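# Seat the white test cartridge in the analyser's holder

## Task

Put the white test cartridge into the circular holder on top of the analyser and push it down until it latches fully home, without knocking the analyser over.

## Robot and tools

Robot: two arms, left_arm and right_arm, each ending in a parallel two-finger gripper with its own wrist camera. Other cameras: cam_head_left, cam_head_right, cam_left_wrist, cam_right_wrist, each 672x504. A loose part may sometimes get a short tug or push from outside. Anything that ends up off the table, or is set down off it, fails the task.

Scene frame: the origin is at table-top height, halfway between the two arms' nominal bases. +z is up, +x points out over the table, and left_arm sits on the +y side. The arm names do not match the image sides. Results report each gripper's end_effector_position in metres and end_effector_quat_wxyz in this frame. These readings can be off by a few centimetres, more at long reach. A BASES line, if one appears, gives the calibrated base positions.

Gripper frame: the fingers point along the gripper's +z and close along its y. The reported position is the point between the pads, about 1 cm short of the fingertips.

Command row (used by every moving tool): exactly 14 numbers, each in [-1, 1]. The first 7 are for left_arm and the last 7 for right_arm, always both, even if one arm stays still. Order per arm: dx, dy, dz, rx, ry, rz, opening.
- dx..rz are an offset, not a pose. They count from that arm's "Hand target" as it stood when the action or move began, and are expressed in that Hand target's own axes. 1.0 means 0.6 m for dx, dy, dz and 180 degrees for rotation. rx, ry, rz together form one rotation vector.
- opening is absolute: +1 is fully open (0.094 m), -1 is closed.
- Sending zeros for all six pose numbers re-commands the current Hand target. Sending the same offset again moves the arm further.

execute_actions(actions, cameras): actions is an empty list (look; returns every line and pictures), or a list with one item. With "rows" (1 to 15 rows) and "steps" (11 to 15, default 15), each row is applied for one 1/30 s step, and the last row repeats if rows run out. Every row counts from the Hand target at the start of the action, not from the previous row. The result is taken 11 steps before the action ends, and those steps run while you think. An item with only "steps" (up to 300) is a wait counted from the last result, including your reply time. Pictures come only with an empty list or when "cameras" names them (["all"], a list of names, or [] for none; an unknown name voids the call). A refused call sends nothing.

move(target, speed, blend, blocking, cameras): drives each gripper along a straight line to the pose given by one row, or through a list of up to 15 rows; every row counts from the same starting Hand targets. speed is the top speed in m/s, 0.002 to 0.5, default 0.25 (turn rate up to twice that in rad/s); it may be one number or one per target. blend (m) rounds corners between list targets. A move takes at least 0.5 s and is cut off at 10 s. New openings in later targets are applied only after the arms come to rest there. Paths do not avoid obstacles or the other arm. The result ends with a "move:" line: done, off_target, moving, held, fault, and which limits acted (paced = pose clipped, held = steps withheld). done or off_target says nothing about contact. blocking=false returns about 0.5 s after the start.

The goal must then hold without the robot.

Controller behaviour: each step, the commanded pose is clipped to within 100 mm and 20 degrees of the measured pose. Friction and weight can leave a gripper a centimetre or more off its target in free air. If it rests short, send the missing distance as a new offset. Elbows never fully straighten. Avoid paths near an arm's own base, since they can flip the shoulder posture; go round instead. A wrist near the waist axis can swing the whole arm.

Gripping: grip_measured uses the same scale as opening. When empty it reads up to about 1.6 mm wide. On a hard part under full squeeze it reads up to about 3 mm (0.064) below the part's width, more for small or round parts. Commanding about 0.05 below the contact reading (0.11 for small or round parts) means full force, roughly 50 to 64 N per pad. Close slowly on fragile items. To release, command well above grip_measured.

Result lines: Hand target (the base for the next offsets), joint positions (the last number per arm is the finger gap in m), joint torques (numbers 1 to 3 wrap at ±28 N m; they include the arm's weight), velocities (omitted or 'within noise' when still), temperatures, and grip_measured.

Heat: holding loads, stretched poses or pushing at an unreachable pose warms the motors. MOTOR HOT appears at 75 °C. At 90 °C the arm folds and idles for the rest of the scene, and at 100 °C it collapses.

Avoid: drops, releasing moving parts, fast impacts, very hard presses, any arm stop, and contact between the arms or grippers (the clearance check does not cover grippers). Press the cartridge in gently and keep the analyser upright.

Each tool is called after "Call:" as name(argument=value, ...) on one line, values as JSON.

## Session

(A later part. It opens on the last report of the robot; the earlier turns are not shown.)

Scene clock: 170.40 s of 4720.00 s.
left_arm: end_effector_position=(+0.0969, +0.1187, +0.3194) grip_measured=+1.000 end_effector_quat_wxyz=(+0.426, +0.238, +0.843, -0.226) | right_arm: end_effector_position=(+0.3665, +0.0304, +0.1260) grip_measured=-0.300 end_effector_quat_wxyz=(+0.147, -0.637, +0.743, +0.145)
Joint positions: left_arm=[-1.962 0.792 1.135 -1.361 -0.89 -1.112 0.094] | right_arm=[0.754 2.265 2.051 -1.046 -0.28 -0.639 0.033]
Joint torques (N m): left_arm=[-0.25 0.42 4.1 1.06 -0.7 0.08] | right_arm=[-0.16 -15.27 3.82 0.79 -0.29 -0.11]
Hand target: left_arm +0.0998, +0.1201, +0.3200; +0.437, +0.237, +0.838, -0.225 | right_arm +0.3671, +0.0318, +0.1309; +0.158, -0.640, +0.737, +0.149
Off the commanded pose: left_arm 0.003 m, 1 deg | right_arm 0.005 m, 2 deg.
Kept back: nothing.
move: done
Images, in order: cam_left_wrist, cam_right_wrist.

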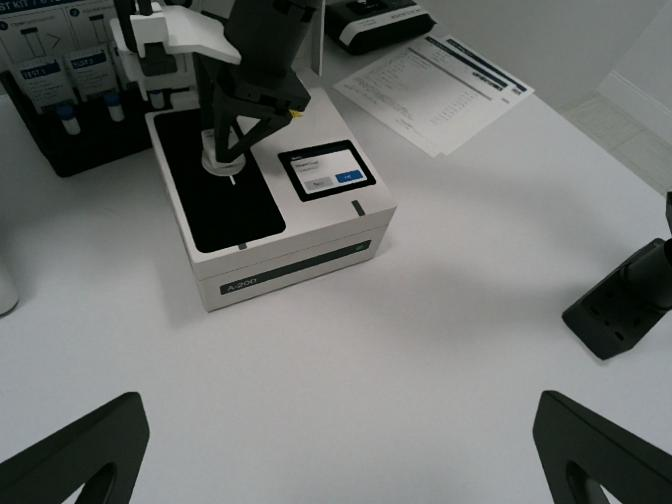

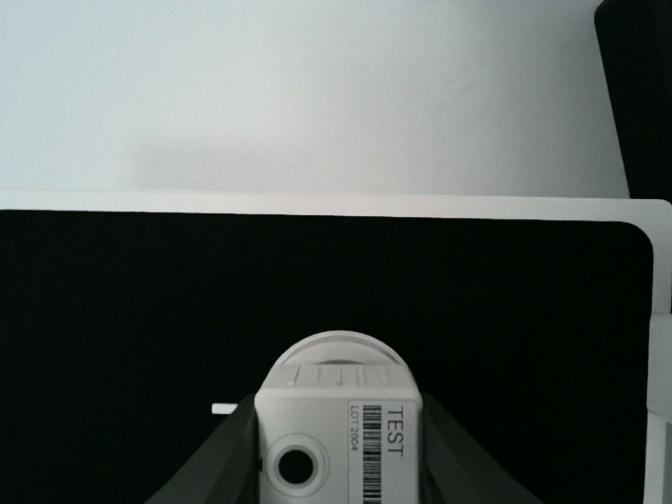

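Call:
move(target=[0,0,0,0,0,0,1,0.00424,-0.0002,0.00906,0,0,0,-0.5], speed=0.02, cameras=["cam_left_wrist","cam_right_wrist"])

Call:
zoom_image(camera="cam_left_wrist", region=[190, 110, 260, 190])

Call:
zoom_image(camera="cam_left_wrist", region=[270, 130, 390, 210])

Scene clock: 171.87 s of 4720.00 s.
left_arm: end_effector_position=(+0.0969, +0.1187, +0.3194) grip_measured=+1.000 end_effector_quat_wxyz=(+0.426, +0.238, +0.843, -0.226) | right_arm: end_effector_position=(+0.3665, +0.0304, +0.1249) grip_measured=-0.300 end_effector_quat_wxyz=(+0.148, -0.637, +0.742, +0.146)
Joint positions: left_arm=[-1.962 0.792 1.135 -1.361 -0.89 -1.112 0.094] | right_arm=[0.753 2.262 2.042 -1.037 -0.282 -0.64 0.033]
Joint torques (N m): left_arm=[-0.25 0.42 4.1 1.06 -0.7 0.08] | right_arm=[-0.12 -14.95 2.81 0.94 -0.21 -0.12]
Hand target: left_arm +0.0998, +0.1201, +0.3200; +0.437, +0.237, +0.838, -0.225 | right_arm +0.3672, +0.0317, +0.1250; +0.158, -0.640, +0.737, +0.149
Off the commanded pose: left_arm 0.003 m, 1 deg | right_arm 0.001 m, 1 deg.
Kept back: nothing.
move: done
Images, in order: cam_left_wrist, cam_right_wrist.

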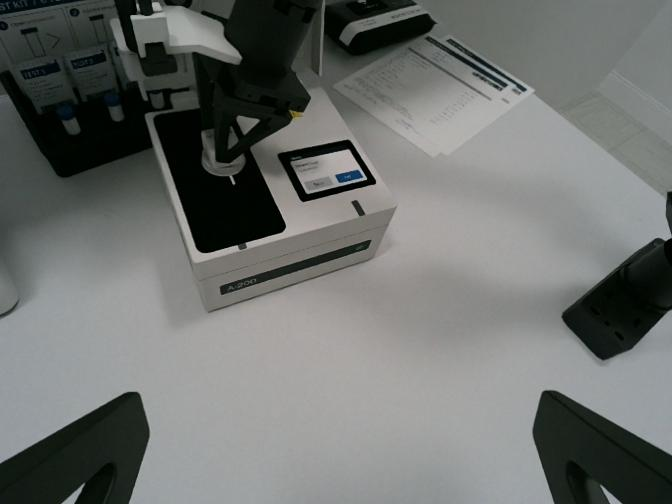

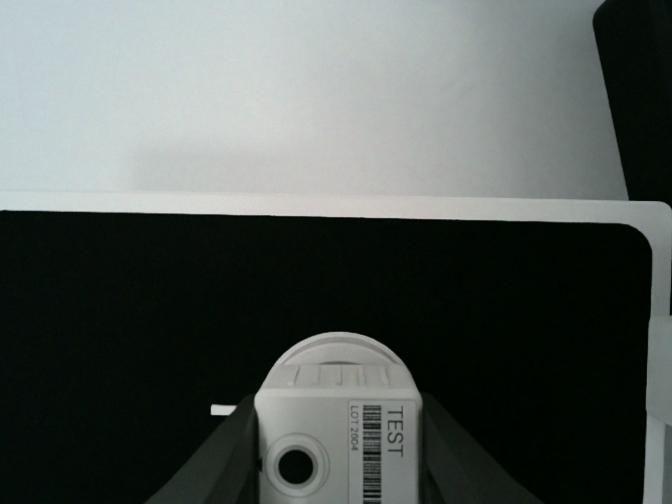

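Scaled by 6.300.

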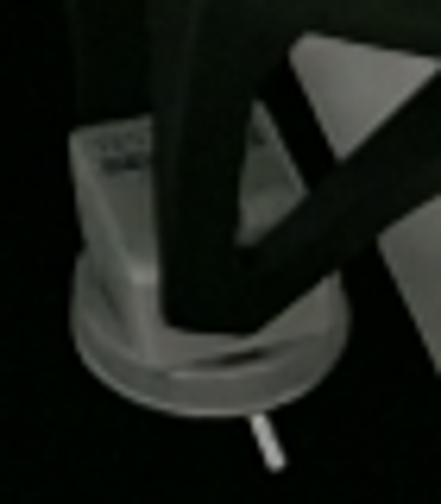

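Scaled by 4.200.

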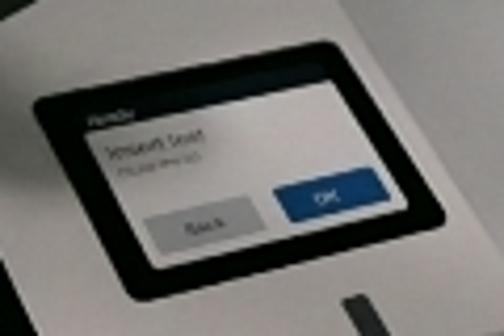

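Call:
move(target=[0,0,0,0,0,0,1,0.00706,-0.0003,0.01509,0,0,0,-0.5], speed=0.02, cameras=["cam_left_wrist","cam_right_wrist"])

Call:
zoom_image(camera="cam_left_wrist", region=[190, 110, 260, 190])

Call:
zoom_image(camera="cam_left_wrist", region=[270, 130, 390, 210])

Scene clock: 173.33 s of 4720.00 s.
left_arm: end_effector_position=(+0.0969, +0.1187, +0.3194) grip_measured=+1.000 end_effector_quat_wxyz=(+0.426, +0.238, +0.843, -0.226) | right_arm: end_effector_position=(+0.3665, +0.0305, +0.1245) grip_measured=-0.300 end_effector_quat_wxyz=(+0.155, -0.637, +0.741, +0.149)
Joint positions: left_arm=[-1.962 0.792 1.135 -1.361 -0.89 -1.112 0.094] | right_arm=[0.752 2.246 2.007 -1.004 -0.289 -0.64 0.033]
Joint torques (N m): left_arm=[-0.25 0.42 4.1 1.07 -0.7 0.08] | right_arm=[0.05 -13.35 2.43 1.03 -0.15 -0.13]
Hand target: left_arm +0.0998, +0.1201, +0.3200; +0.437, +0.237, +0.838, -0.225 | right_arm +0.3671, +0.0317, +0.1149; +0.158, -0.640, +0.737, +0.149
Off the commanded pose: left_arm 0.003 m, 1 deg | right_arm 0.010 m, 1 deg.
Kept back: nothing.
move: done
Images, in order: cam_left_wrist, cam_right_wrist.

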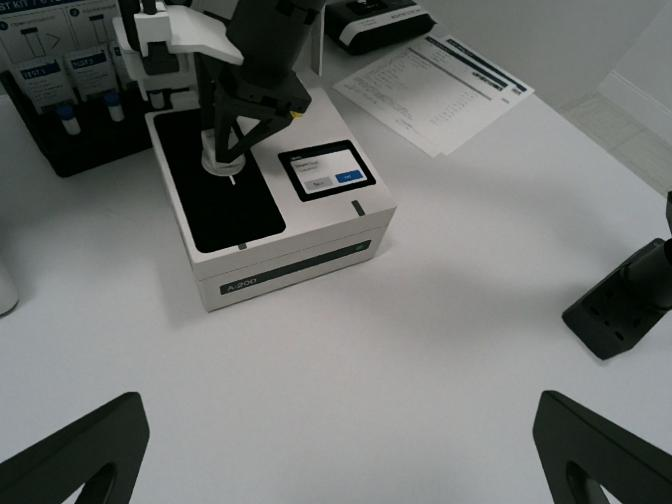

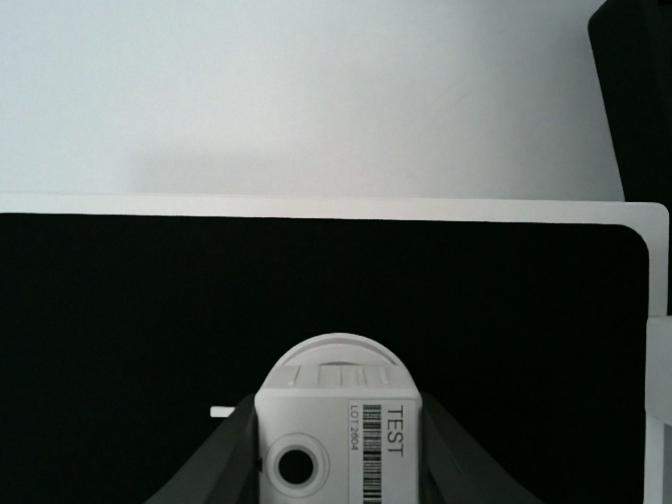

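Scaled by 6.300.

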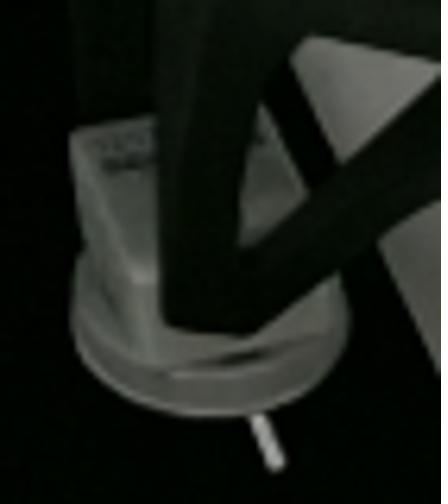

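Scaled by 4.200.

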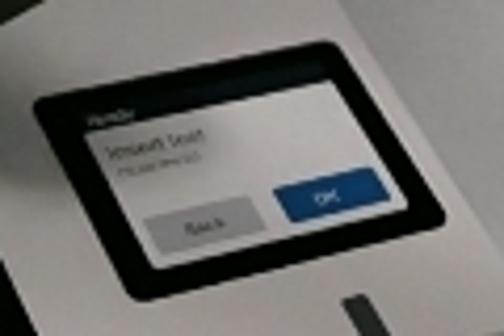

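Call:
move(target=[0,0,0,0,0,0,1,0.01059,-0.0004,0.02264,0,0,0,-0.5], speed=0.03, cameras=["cam_left_wrist","cam_right_wrist"])

Call:
zoom_image(camera="cam_left_wrist", region=[190, 110, 260, 190])

Scene clock: 175.43 s of 4720.00 s.
left_arm: end_effector_position=(+0.0969, +0.1187, +0.3194) grip_measured=+1.000 end_effector_quat_wxyz=(+0.426, +0.238, +0.843, -0.226) | right_arm: end_effector_position=(+0.3666, +0.0302, +0.1237) grip_measured=-0.300 end_effector_quat_wxyz=(+0.165, -0.635, +0.738, +0.153)
Joint positions: left_arm=[-1.962 0.792 1.135 -1.361 -0.89 -1.112 0.094] | right_arm=[0.748 2.222 1.956 -0.955 -0.297 -0.64 0.033]
Joint torques (N m): left_arm=[-0.25 0.42 4.1 1.07 -0.7 0.08] | right_arm=[0.44 -10.99 2.02 1.16 -0.1 -0.11]
Hand target: left_arm +0.0998, +0.1201, +0.3200; +0.437, +0.237, +0.838, -0.225 | right_arm +0.3671, +0.0317, +0.1000; +0.158, -0.640, +0.737, +0.149
Off the commanded pose: left_arm 0.003 m, 1 deg | right_arm 0.024 m, 1 deg.
Kept back: nothing.
move: off_target (right_arm)
Images, in order: cam_left_wrist, cam_right_wrist.

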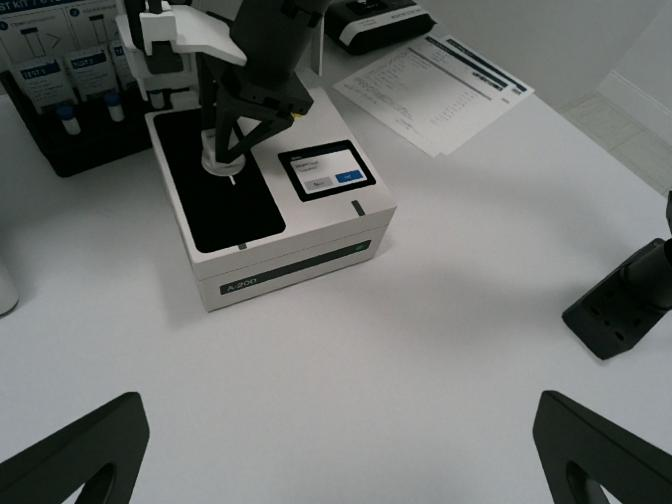

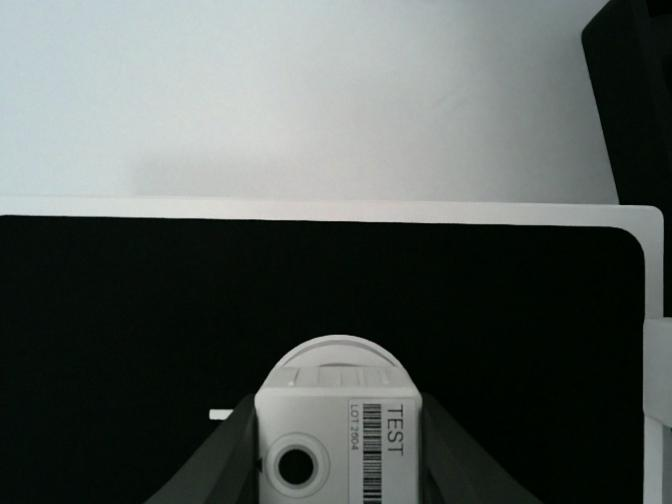

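Scaled by 6.300.

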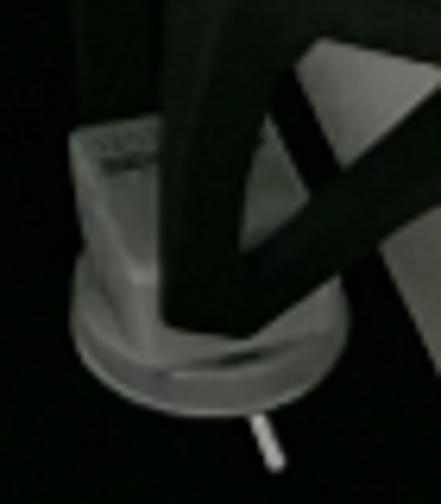

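Call:
move(target=[0,0,0,0,0,0,1,0.01765,-0.0007,0.03773,0,0,0,-0.5], speed=0.05, cameras=["cam_left_wrist","cam_right_wrist"])

Call:
zoom_image(camera="cam_left_wrist", region=[190, 110, 260, 190])

Scene clock: 177.23 s of 4720.00 s.
left_arm: end_effector_position=(+0.0969, +0.1187, +0.3194) grip_measured=+1.000 end_effector_quat_wxyz=(+0.426, +0.238, +0.843, -0.226) | right_arm: end_effector_position=(+0.3665, +0.0304, +0.1226) grip_measured=-0.300 end_effector_quat_wxyz=(+0.183, -0.634, +0.734, +0.162)
Joint positions: left_arm=[-1.962 0.792 1.135 -1.361 -0.89 -1.112 0.094] | right_arm=[0.742 2.186 1.876 -0.875 -0.316 -0.64 0.033]
Joint torques (N m): left_arm=[-0.25 0.42 4.11 1.07 -0.7 0.09] | right_arm=[0.94 -7.25 1.26 1.3 0.08 -0.15]
Hand target: left_arm +0.0998, +0.1201, +0.3200; +0.437, +0.237, +0.838, -0.225 | right_arm +0.3671, +0.0318, +0.0751; +0.158, -0.640, +0.737, +0.149
Off the commanded pose: left_arm 0.003 m, 1 deg | right_arm 0.048 m, 3 deg.
Kept back: nothing.
move: off_target (right_arm)
Images, in order: cam_left_wrist, cam_right_wrist.

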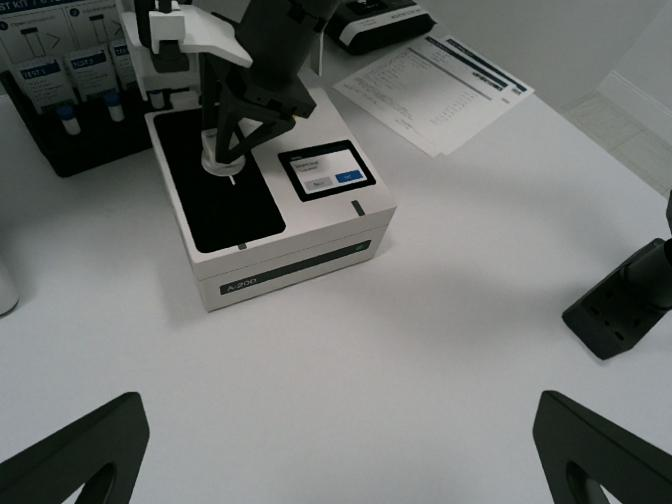

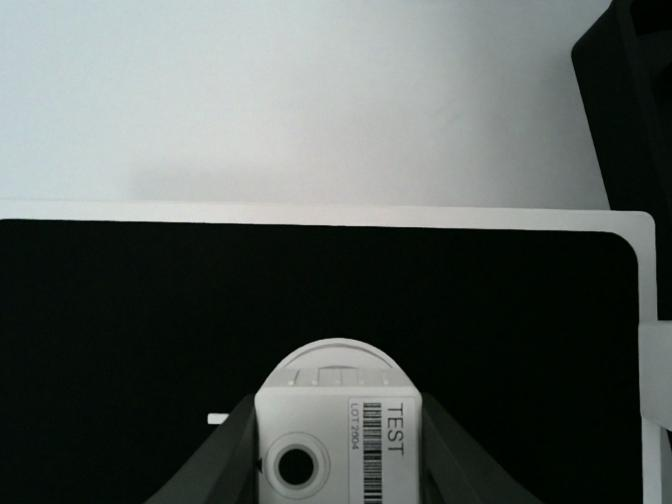

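Scaled by 6.300.

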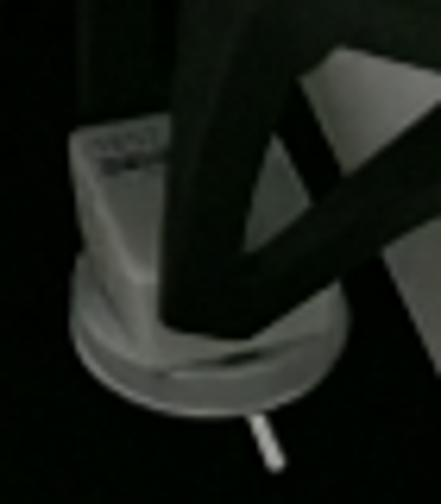

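Call:
zoom_image(camera="cam_left_wrist", region=[200, 140, 250, 180])

Call:
zoom_image(camera="cam_right_wrist", region=[240, 320, 440, 504])

Scaled by 10.080.

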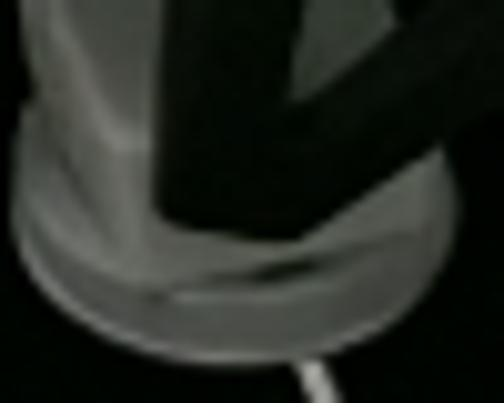

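Scaled by 2.520.

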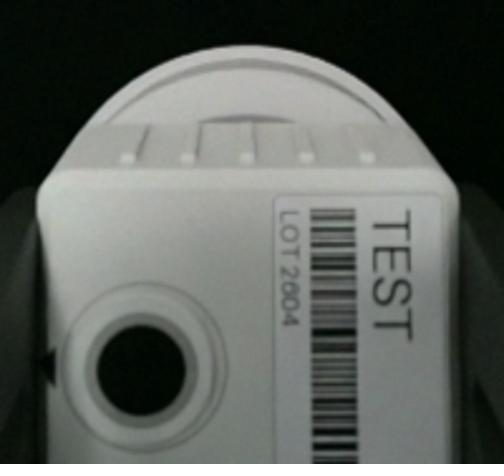

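Call:
move(target=[0,0,0,0,0,0,1,0.02118,-0.0009,0.04528,0,0,0,-0.5], speed=0.06, cameras=["cam_left_wrist","cam_right_wrist"])

Call:
zoom_image(camera="cam_left_wrist", region=[200, 120, 250, 180])

Call:
zoom_image(camera="cam_right_wrist", region=[240, 320, 440, 504])

Scene clock: 185.27 s of 4720.00 s.
left_arm: end_effector_position=(+0.0969, +0.1187, +0.3194) grip_measured=+1.000 end_effector_quat_wxyz=(+0.426, +0.238, +0.843, -0.226) | right_arm: end_effector_position=(+0.3662, +0.0306, +0.1210) grip_measured=-0.300 end_effector_quat_wxyz=(+0.204, -0.632, +0.727, +0.173)
Joint positions: left_arm=[-1.962 0.792 1.135 -1.361 -0.89 -1.112 0.094] | right_arm=[0.735 2.147 1.786 -0.779 -0.341 -0.64 0.033]
Joint torques (N m): left_arm=[-0.25 0.42 4.11 1.07 -0.7 0.08] | right_arm=[1.58 -3 0.49 1.46 0.37 -0.17]
Hand target: left_arm +0.0998, +0.1201, +0.3200; +0.437, +0.237, +0.838, -0.225 | right_arm +0.3670, +0.0318, +0.0450; +0.158, -0.640, +0.737, +0.149
Off the commanded pose: left_arm 0.003 m, 1 deg | right_arm 0.076 m, 6 deg.
Kept back: nothing.
move: off_target (right_arm)
Images, in order: cam_left_wrist, cam_right_wrist.

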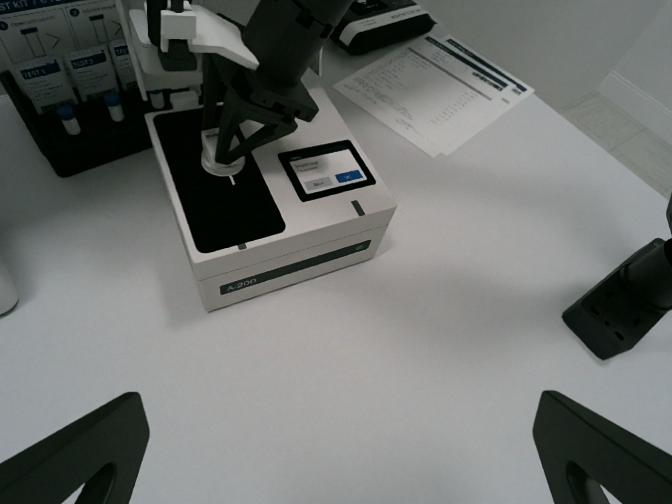

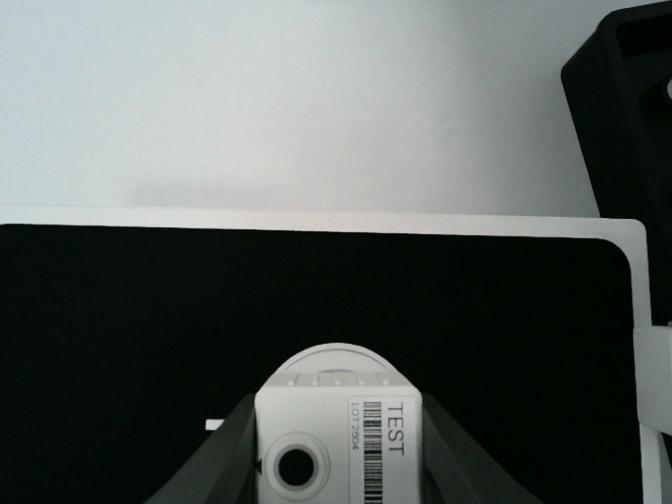

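Scaled by 8.400.

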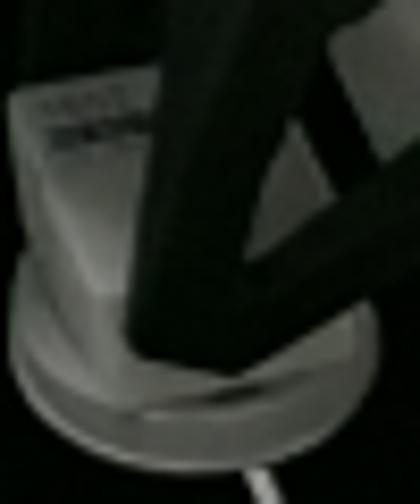

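Scaled by 2.520.

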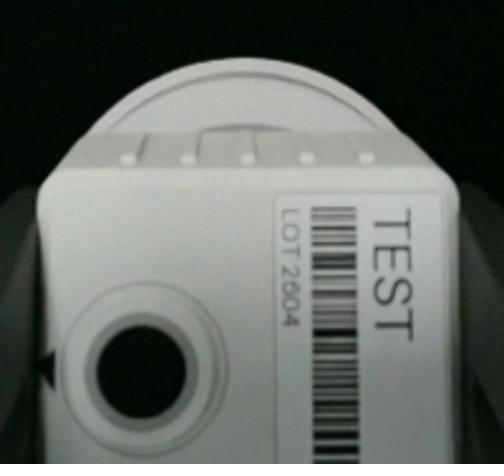

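Call:
zoom_image(camera="cam_right_wrist", region=[260, 335, 420, 395])

Call:
zoom_image(camera="cam_left_wrist", region=[206, 152, 246, 180])

Scaled by 3.150.

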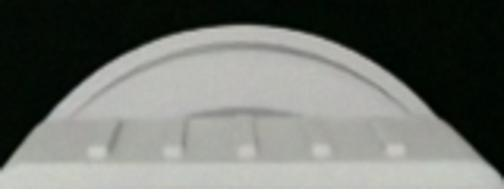

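Scaled by 12.600.

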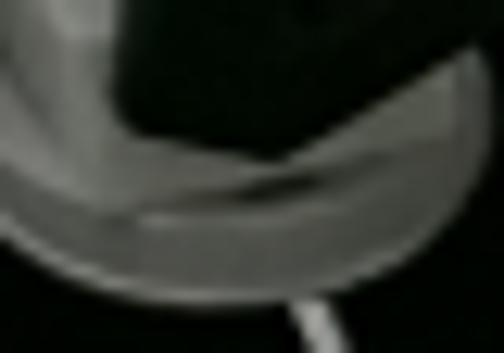

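Call:
move(target=[0,0,0,0,0,0,1,0.02297,0.02087,-0.01955,0,0.0389,0,-0.5], speed=0.06, cameras=["cam_left_wrist","cam_right_wrist"])

Call:
zoom_image(camera="cam_left_wrist", region=[200, 120, 250, 180])

Scene clock: 204.53 s of 4720.00 s.
left_arm: end_effector_position=(+0.0969, +0.1187, +0.3194) grip_measured=+1.000 end_effector_quat_wxyz=(+0.426, +0.238, +0.843, -0.226) | right_arm: end_effector_position=(+0.3658, +0.0304, +0.1220) grip_measured=-0.300 end_effector_quat_wxyz=(+0.202, -0.636, +0.729, +0.152)
Joint positions: left_arm=[-1.962 0.792 1.135 -1.361 -0.89 -1.112 0.094] | right_arm=[0.751 2.148 1.805 -0.802 -0.293 -0.64 0.033]
Joint torques (N m): left_arm=[-0.25 0.42 4.11 1.07 -0.7 0.08] | right_arm=[2.29 -3.64 3.1 0.22 0.68 -0.19]
Hand target: left_arm +0.0998, +0.1201, +0.3200; +0.437, +0.237, +0.838, -0.225 | right_arm +0.3524, +0.0160, +0.0499; +0.112, -0.648, +0.746, +0.109
Off the commanded pose: left_arm 0.003 m, 1 deg | right_arm 0.075 m, 12 deg.
Kept back: nothing.
move: off_target (right_arm)
Images, in order: cam_left_wrist, cam_right_wrist.

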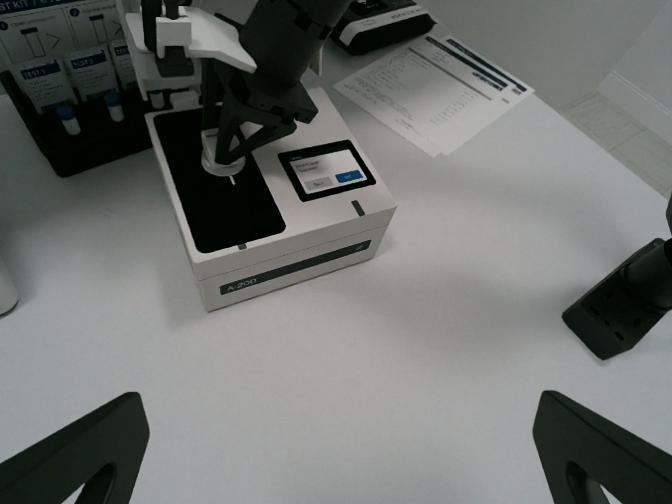

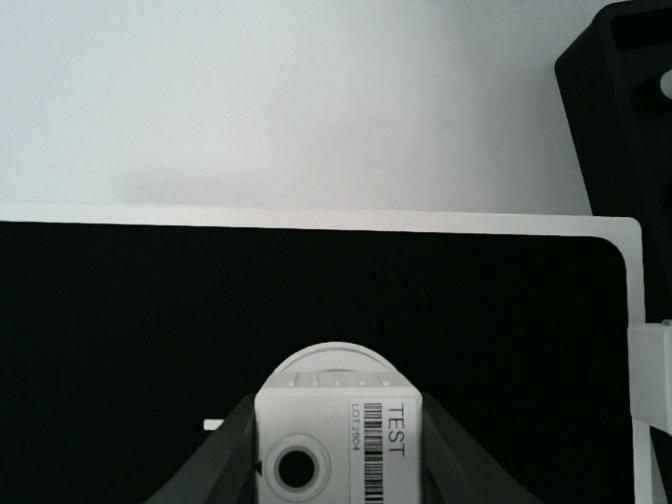

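Scaled by 8.400.

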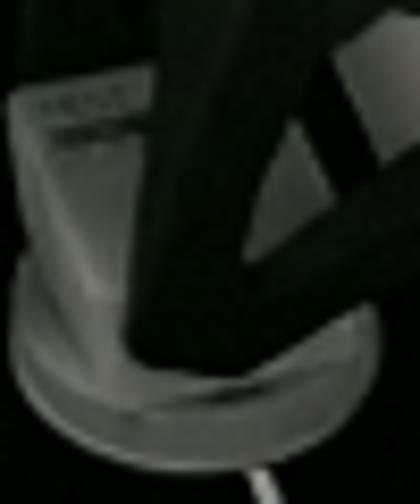

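Call:
execute_actions(actions=[], cameras=["all"])

Scene clock: 206.67 s of 4720.00 s.
left_arm: end_effector_position=(+0.0969, +0.1187, +0.3194) grip_measured=+1.000 end_effector_quat_wxyz=(+0.426, +0.238, +0.843, -0.226) | right_arm: end_effector_position=(+0.3658, +0.0305, +0.1220) grip_measured=-0.300 end_effector_quat_wxyz=(+0.202, -0.636, +0.729, +0.152)
Joint positions: left_arm=[-1.962 0.792 1.135 -1.361 -0.89 -1.112 0.094] | right_arm=[0.751 2.149 1.806 -0.804 -0.292 -0.64 0.033]
Joint velocities: within noise
Joint torques (N m): left_arm=[-0.25 0.42 4.1 1.07 -0.7 0.08] | right_arm=[2.3 -3.66 3.23 0.18 0.68 -0.19]
Motor temperatures (°C): left_arm=[25 28 24 27 25 25 21] | right_arm=[24 30 29 32 25 20 24]
Heat: left arm: 28 °C; right arm: 32 °C.
Hand target: left_arm +0.0998, +0.1201, +0.3200; +0.437, +0.237, +0.838, -0.225 | right_arm +0.3524, +0.0161, +0.0500; +0.112, -0.648, +0.745, +0.110
Off the commanded pose: left_arm 0.003 m, 1 deg | right_arm 0.075 m, 12 deg.
Steps of this call (1-64: nothing new was sent). Readings (end_effector_position of left_arm | right_arm):
1: (+0.0969, +0.1187, +0.3194) | (+0.3658, +0.0305, +0.1220)
2: (+0.0969, +0.1187, +0.3194) | (+0.3659, +0.0305, +0.1220)
4: (+0.0969, +0.1187, +0.3194) | (+0.3658, +0.0305, +0.1219)
8: (+0.0969, +0.1187, +0.3194) | (+0.3659, +0.0305, +0.1221)
64: the state above

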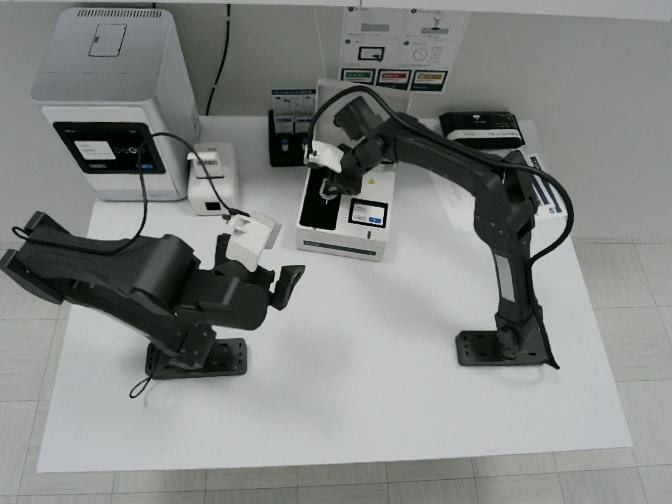

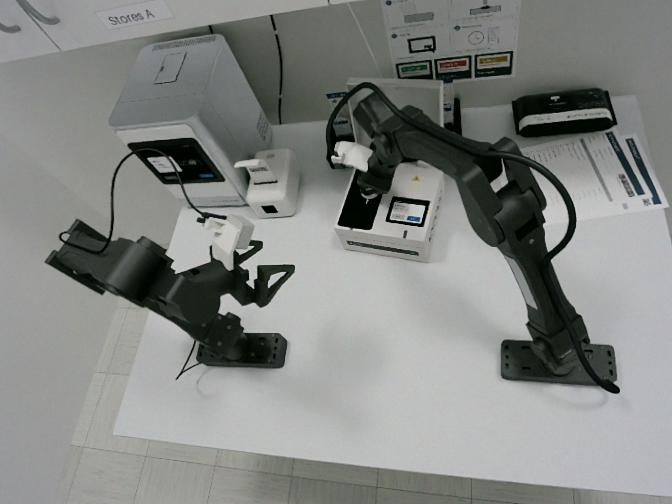

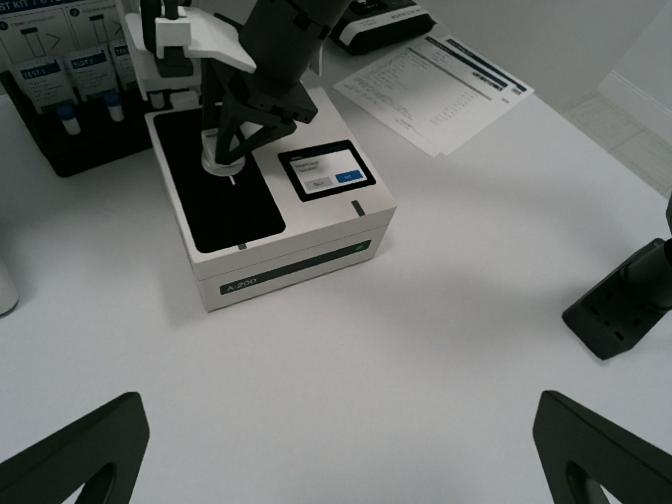

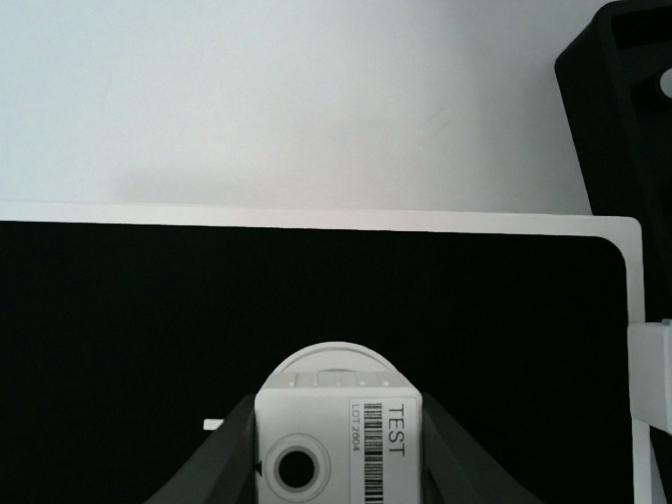

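Call:
zoom_image(camera="cam_left_wrist", region=[180, 110, 260, 200])

Call:
zoom_image(camera="cam_right_wrist", region=[190, 320, 450, 504])

Scaled by 5.600.

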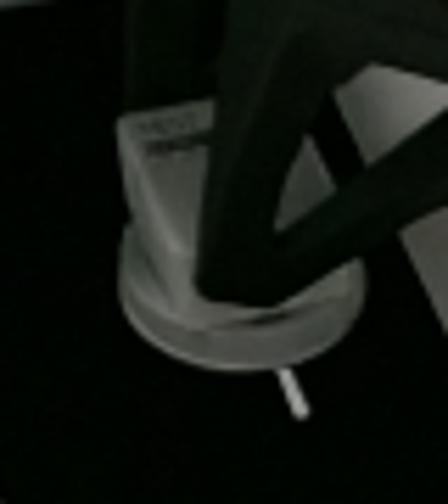

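Scaled by 1.938.

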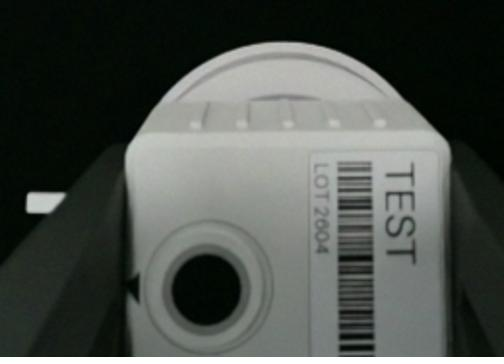

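Call:
move(target=[0,0,0,0,0,0,1,-0.0627,-0.0166,-0.1060,0.0170,-0.0620,-0.0042,-0.5], speed=0.1, cameras=["cam_left_wrist"])

Scene clock: 219.50 s of 4720.00 s.
left_arm: end_effector_position=(+0.0969, +0.1187, +0.3194) grip_measured=+1.000 end_effector_quat_wxyz=(+0.426, +0.238, +0.843, -0.226) | right_arm: end_effector_position=(+0.3661, +0.0307, +0.1236) grip_measured=-0.300 end_effector_quat_wxyz=(+0.203, -0.635, +0.729, +0.156)
Joint positions: left_arm=[-1.962 0.792 1.135 -1.361 -0.89 -1.112 0.094] | right_arm=[0.748 2.147 1.806 -0.802 -0.301 -0.64 0.033]
Joint torques (N m): left_arm=[-0.25 0.4 4.11 1.06 -0.7 0.08] | right_arm=[0.34 -12.89 5 0.78 -0.05 0]
Hand target: left_arm +0.0998, +0.1201, +0.3200; +0.437, +0.237, +0.838, -0.225 | right_arm +0.3657, +0.0305, +0.1219; +0.202, -0.636, +0.729, +0.151
Off the commanded pose: left_arm 0.003 m, 1 deg | right_arm 0.002 m, 1 deg.
Kept back: nothing.
move: done
Images, in order: cam_left_wrist.

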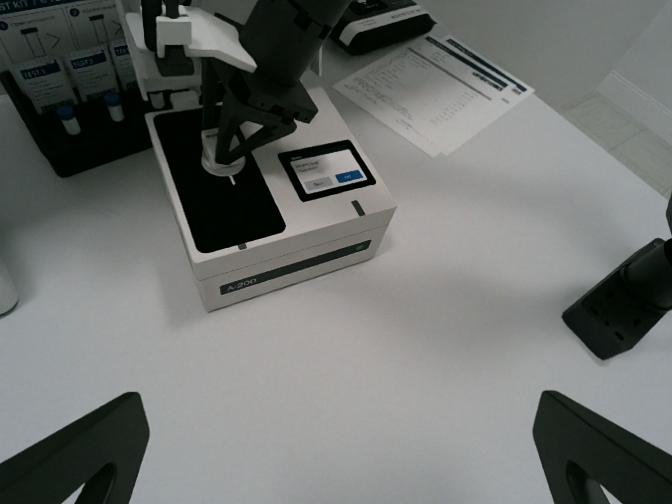

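Call:
execute_actions(actions=[{"rows":[[0,0,0,0,0,0,1,0,0,0,0,0,0,-0.29],[0,0,0,0,0,0,1,0,0,0,0,0,0,-0.28],[0,0,0,0,0,0,1,0,0,0,0,0,0,-0.26],[0,0,0,0,0,0,1,0,0,0,0,0,0,-0.24],[0,0,0,0,0,0,1,0,0,0,0,0,0,-0.22],[0,0,0,0,0,0,1,0,0,0,0,0,0,-0.20],[0,0,0,0,0,0,1,0,0,0,0,0,0,-0.18],[0,0,0,0,0,0,1,0,0,0,0,0,0,-0.16],[0,0,0,0,0,0,1,0,0,0,0,0,0,-0.14],[0,0,0,0,0,0,1,0,0,0,0,0,0,-0.12],[0,0,0,0,0,0,1,0,0,0,0,0,0,-0.1],[0,0,0,0,0,0,1,0,0,0,0,0,0,-0.08],[0,0,0,0,0,0,1,0,0,0,0,0,0,-0.05],[0,0,0,0,0,0,1,0,0,0,0,0,0,0.0],[0,0,0,0,0,0,1,0,0,0,0,0,0,0.0]],"steps":15}])

Call:
wait(seconds=0.7, cameras=["all"])

Scene clock: 220.70 s of 4720.00 s.
Steps of this call (1-32: nothing new was sent; 33-36: this action's first 4). Readings (end_effector_position of left_arm | right_arm):
33: (+0.0969, +0.1187, +0.3194) | (+0.3661, +0.0307, +0.1236)
34: (+0.0969, +0.1187, +0.3194) | (+0.3661, +0.0307, +0.1236)
36: the state above

Scene clock: 221.77 s of 4720.00 s.
left_arm: end_effector_position=(+0.0969, +0.1187, +0.3194) grip_measured=+1.000 end_effector_quat_wxyz=(+0.426, +0.238, +0.843, -0.226) | right_arm: end_effector_position=(+0.3672, +0.0290, +0.1228) grip_measured=-0.003 end_effector_quat_wxyz=(+0.202, -0.635, +0.730, +0.150)
Joint positions: left_arm=[-1.962 0.792 1.135 -1.361 -0.89 -1.112 0.094] | right_arm=[0.748 2.147 1.806 -0.804 -0.289 -0.64 0.047]
Joint torques (N m): left_arm=[-0.25 0.42 4.1 1.07 -0.7 0.08] | right_arm=[0.38 -12.94 4.97 0.8 -0.16 -0.01]
Hand target: left_arm +0.0998, +0.1201, +0.3200; +0.437, +0.237, +0.838, -0.225 | right_arm +0.3657, +0.0305, +0.1219; +0.202, -0.636, +0.729, +0.151
Off the commanded pose: left_arm 0.003 m, 1 deg | right_arm 0.002 m, 0 deg.
Steps of this call (1-11: your previous action's last 11; 12-32: nothing new was sent). Readings (end_effector_position of left_arm | right_arm):
1: (+0.0969, +0.1187, +0.3194) | (+0.3665, +0.0300, +0.1232)
2: (+0.0969, +0.1187, +0.3194) | (+0.3665, +0.0295, +0.1230)
4: (+0.0969, +0.1187, +0.3194) | (+0.3667, +0.0295, +0.1230)
8: (+0.0969, +0.1187, +0.3194) | (+0.3670, +0.0292, +0.1229)
32: the state above

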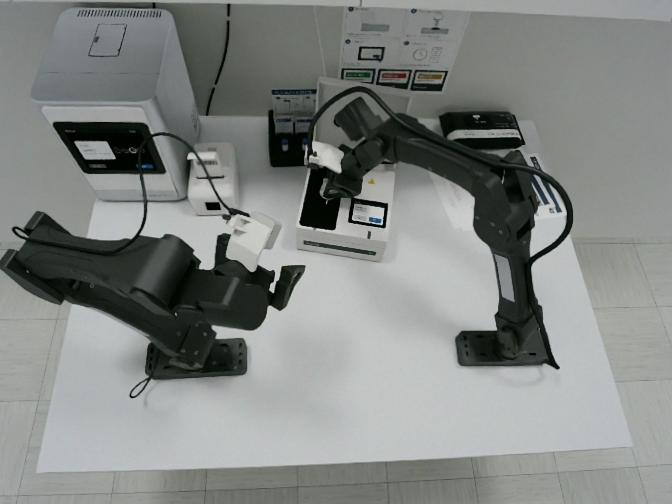

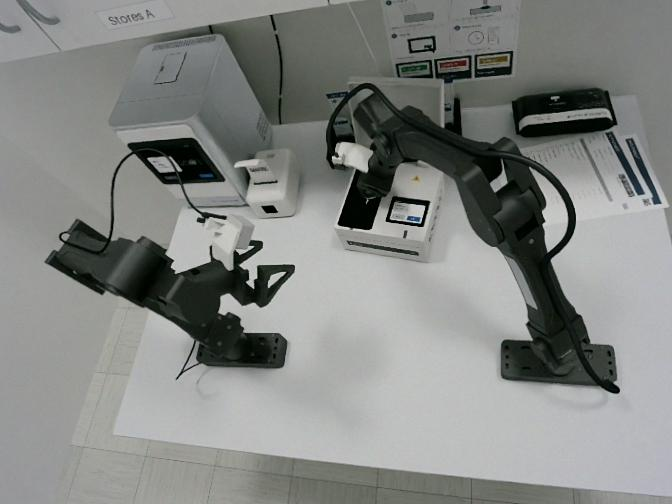

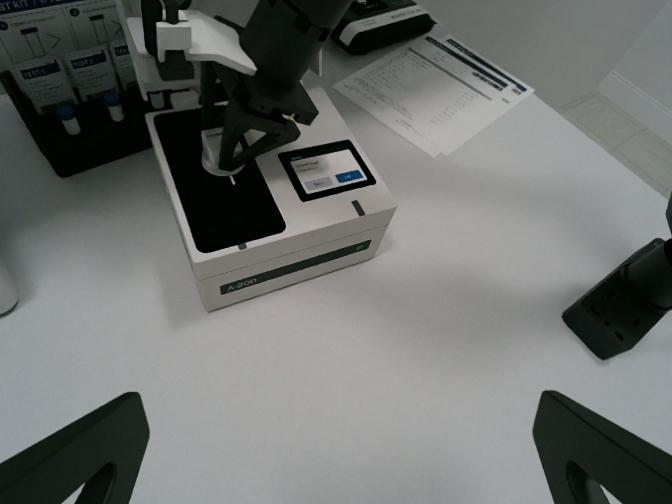

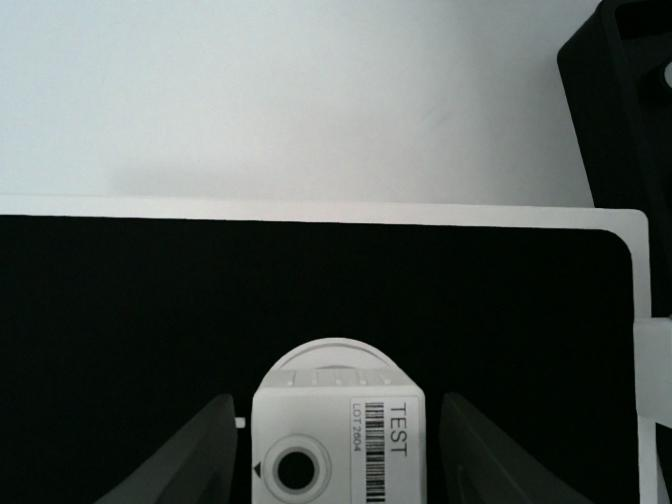

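Call:
zoom_image(camera="cam_left_wrist", region=[180, 110, 260, 200])

Call:
zoom_image(camera="cam_right_wrist", region=[190, 320, 450, 504])

Scaled by 5.600.

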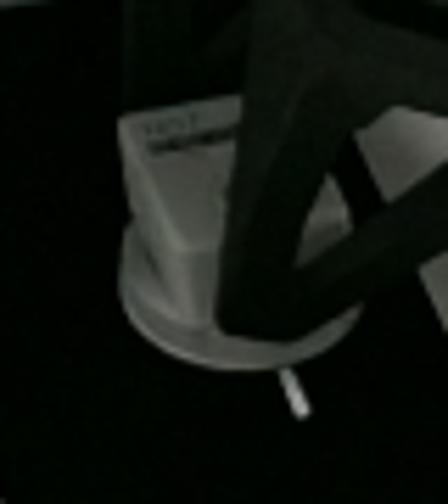

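Scaled by 1.938.

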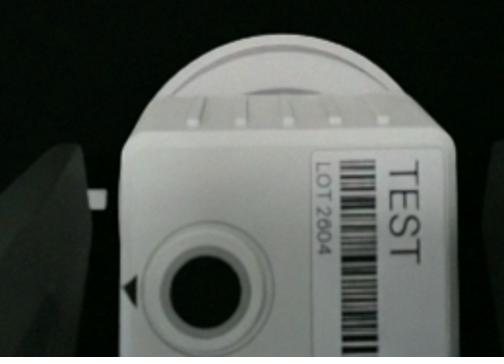

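Call:
move(target=[[0,0,0,0,0,0,1,0,0,-0.1167,0,0,0,0.0],[0,0,0,0,0,0,1,-0.0428,-0.0046,-0.0773,0.0236,0.1130,-0.0053,-0.9]], speed=0.12, cameras=["all"])

Scene clock: 229.70 s of 4720.00 s.
left_arm: end_effector_position=(+0.0969, +0.1187, +0.3194) grip_measured=+1.000 end_effector_quat_wxyz=(+0.426, +0.238, +0.843, -0.226) | right_arm: end_effector_position=(+0.3639, +0.0272, +0.1769) grip_measured=-0.897 end_effector_quat_wxyz=(+0.115, -0.653, +0.749, +0.012)
Joint positions: left_arm=[-1.962 0.792 1.135 -1.361 -0.89 -1.112 0.094] | right_arm=[0.85 2.493 2.716 -1.561 0.002 -0.604 0.005]
Joint torques (N m): left_arm=[-0.25 0.42 4.1 1.07 -0.7 0.08] | right_arm=[0.13 -12.25 7.47 0.34 0.05 0.08]
Hand target: left_arm +0.0998, +0.1201, +0.3200; +0.437, +0.237, +0.838, -0.225 | right_arm +0.3665, +0.0302, +0.1750; +0.095, -0.651, +0.753, +0.008
Off the commanded pose: left_arm 0.003 m, 1 deg | right_arm 0.004 m, 2 deg.
joint sent to its limit (right arm) — joint 4 (wrist pitch), lower limit.
Kept back: nothing.
move: done; target 2's new opening was sent with right_arm's hand 0.004 m and 3 deg from that target

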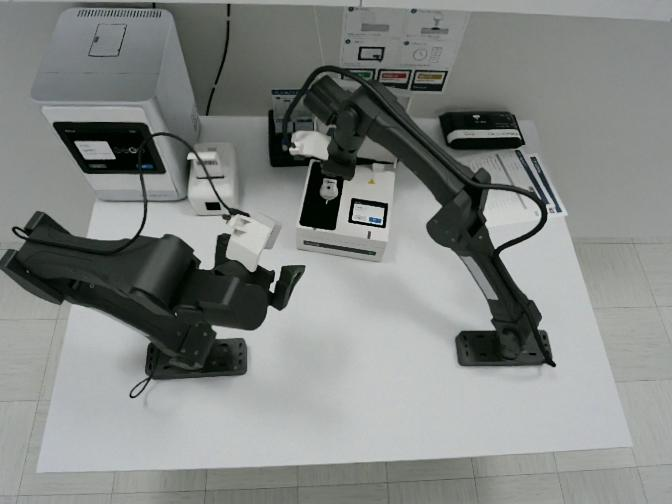

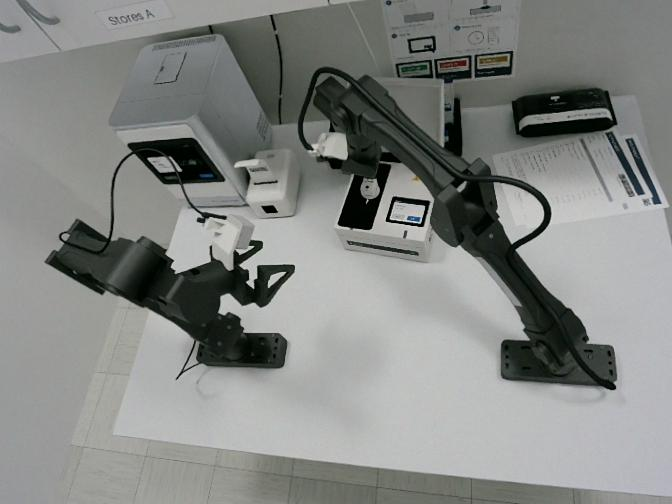

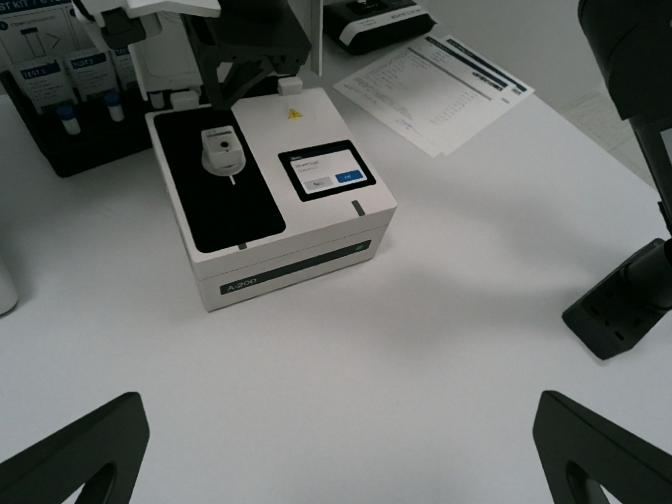

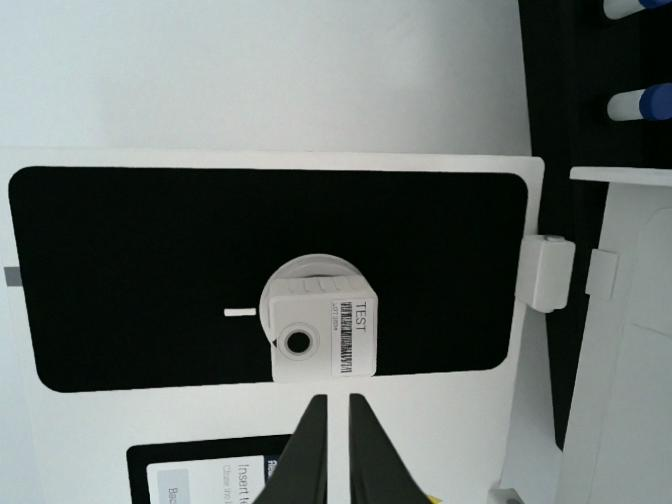

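Call:
zoom_image(camera="cam_right_wrist", region=[210, 230, 410, 400])

Call:
zoom_image(camera="cam_left_wrist", region=[180, 110, 260, 200])

Scaled by 2.520.

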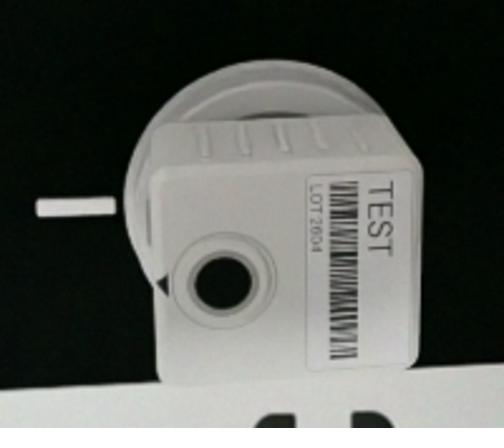

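Scaled by 5.600.

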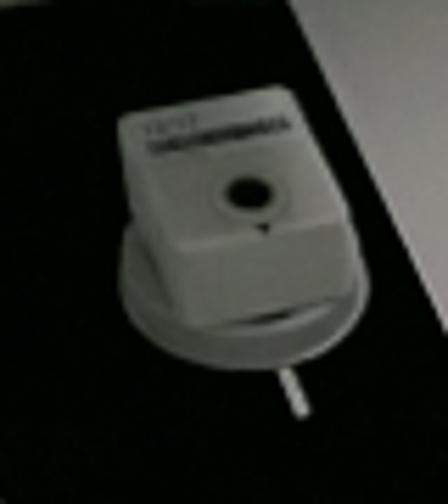

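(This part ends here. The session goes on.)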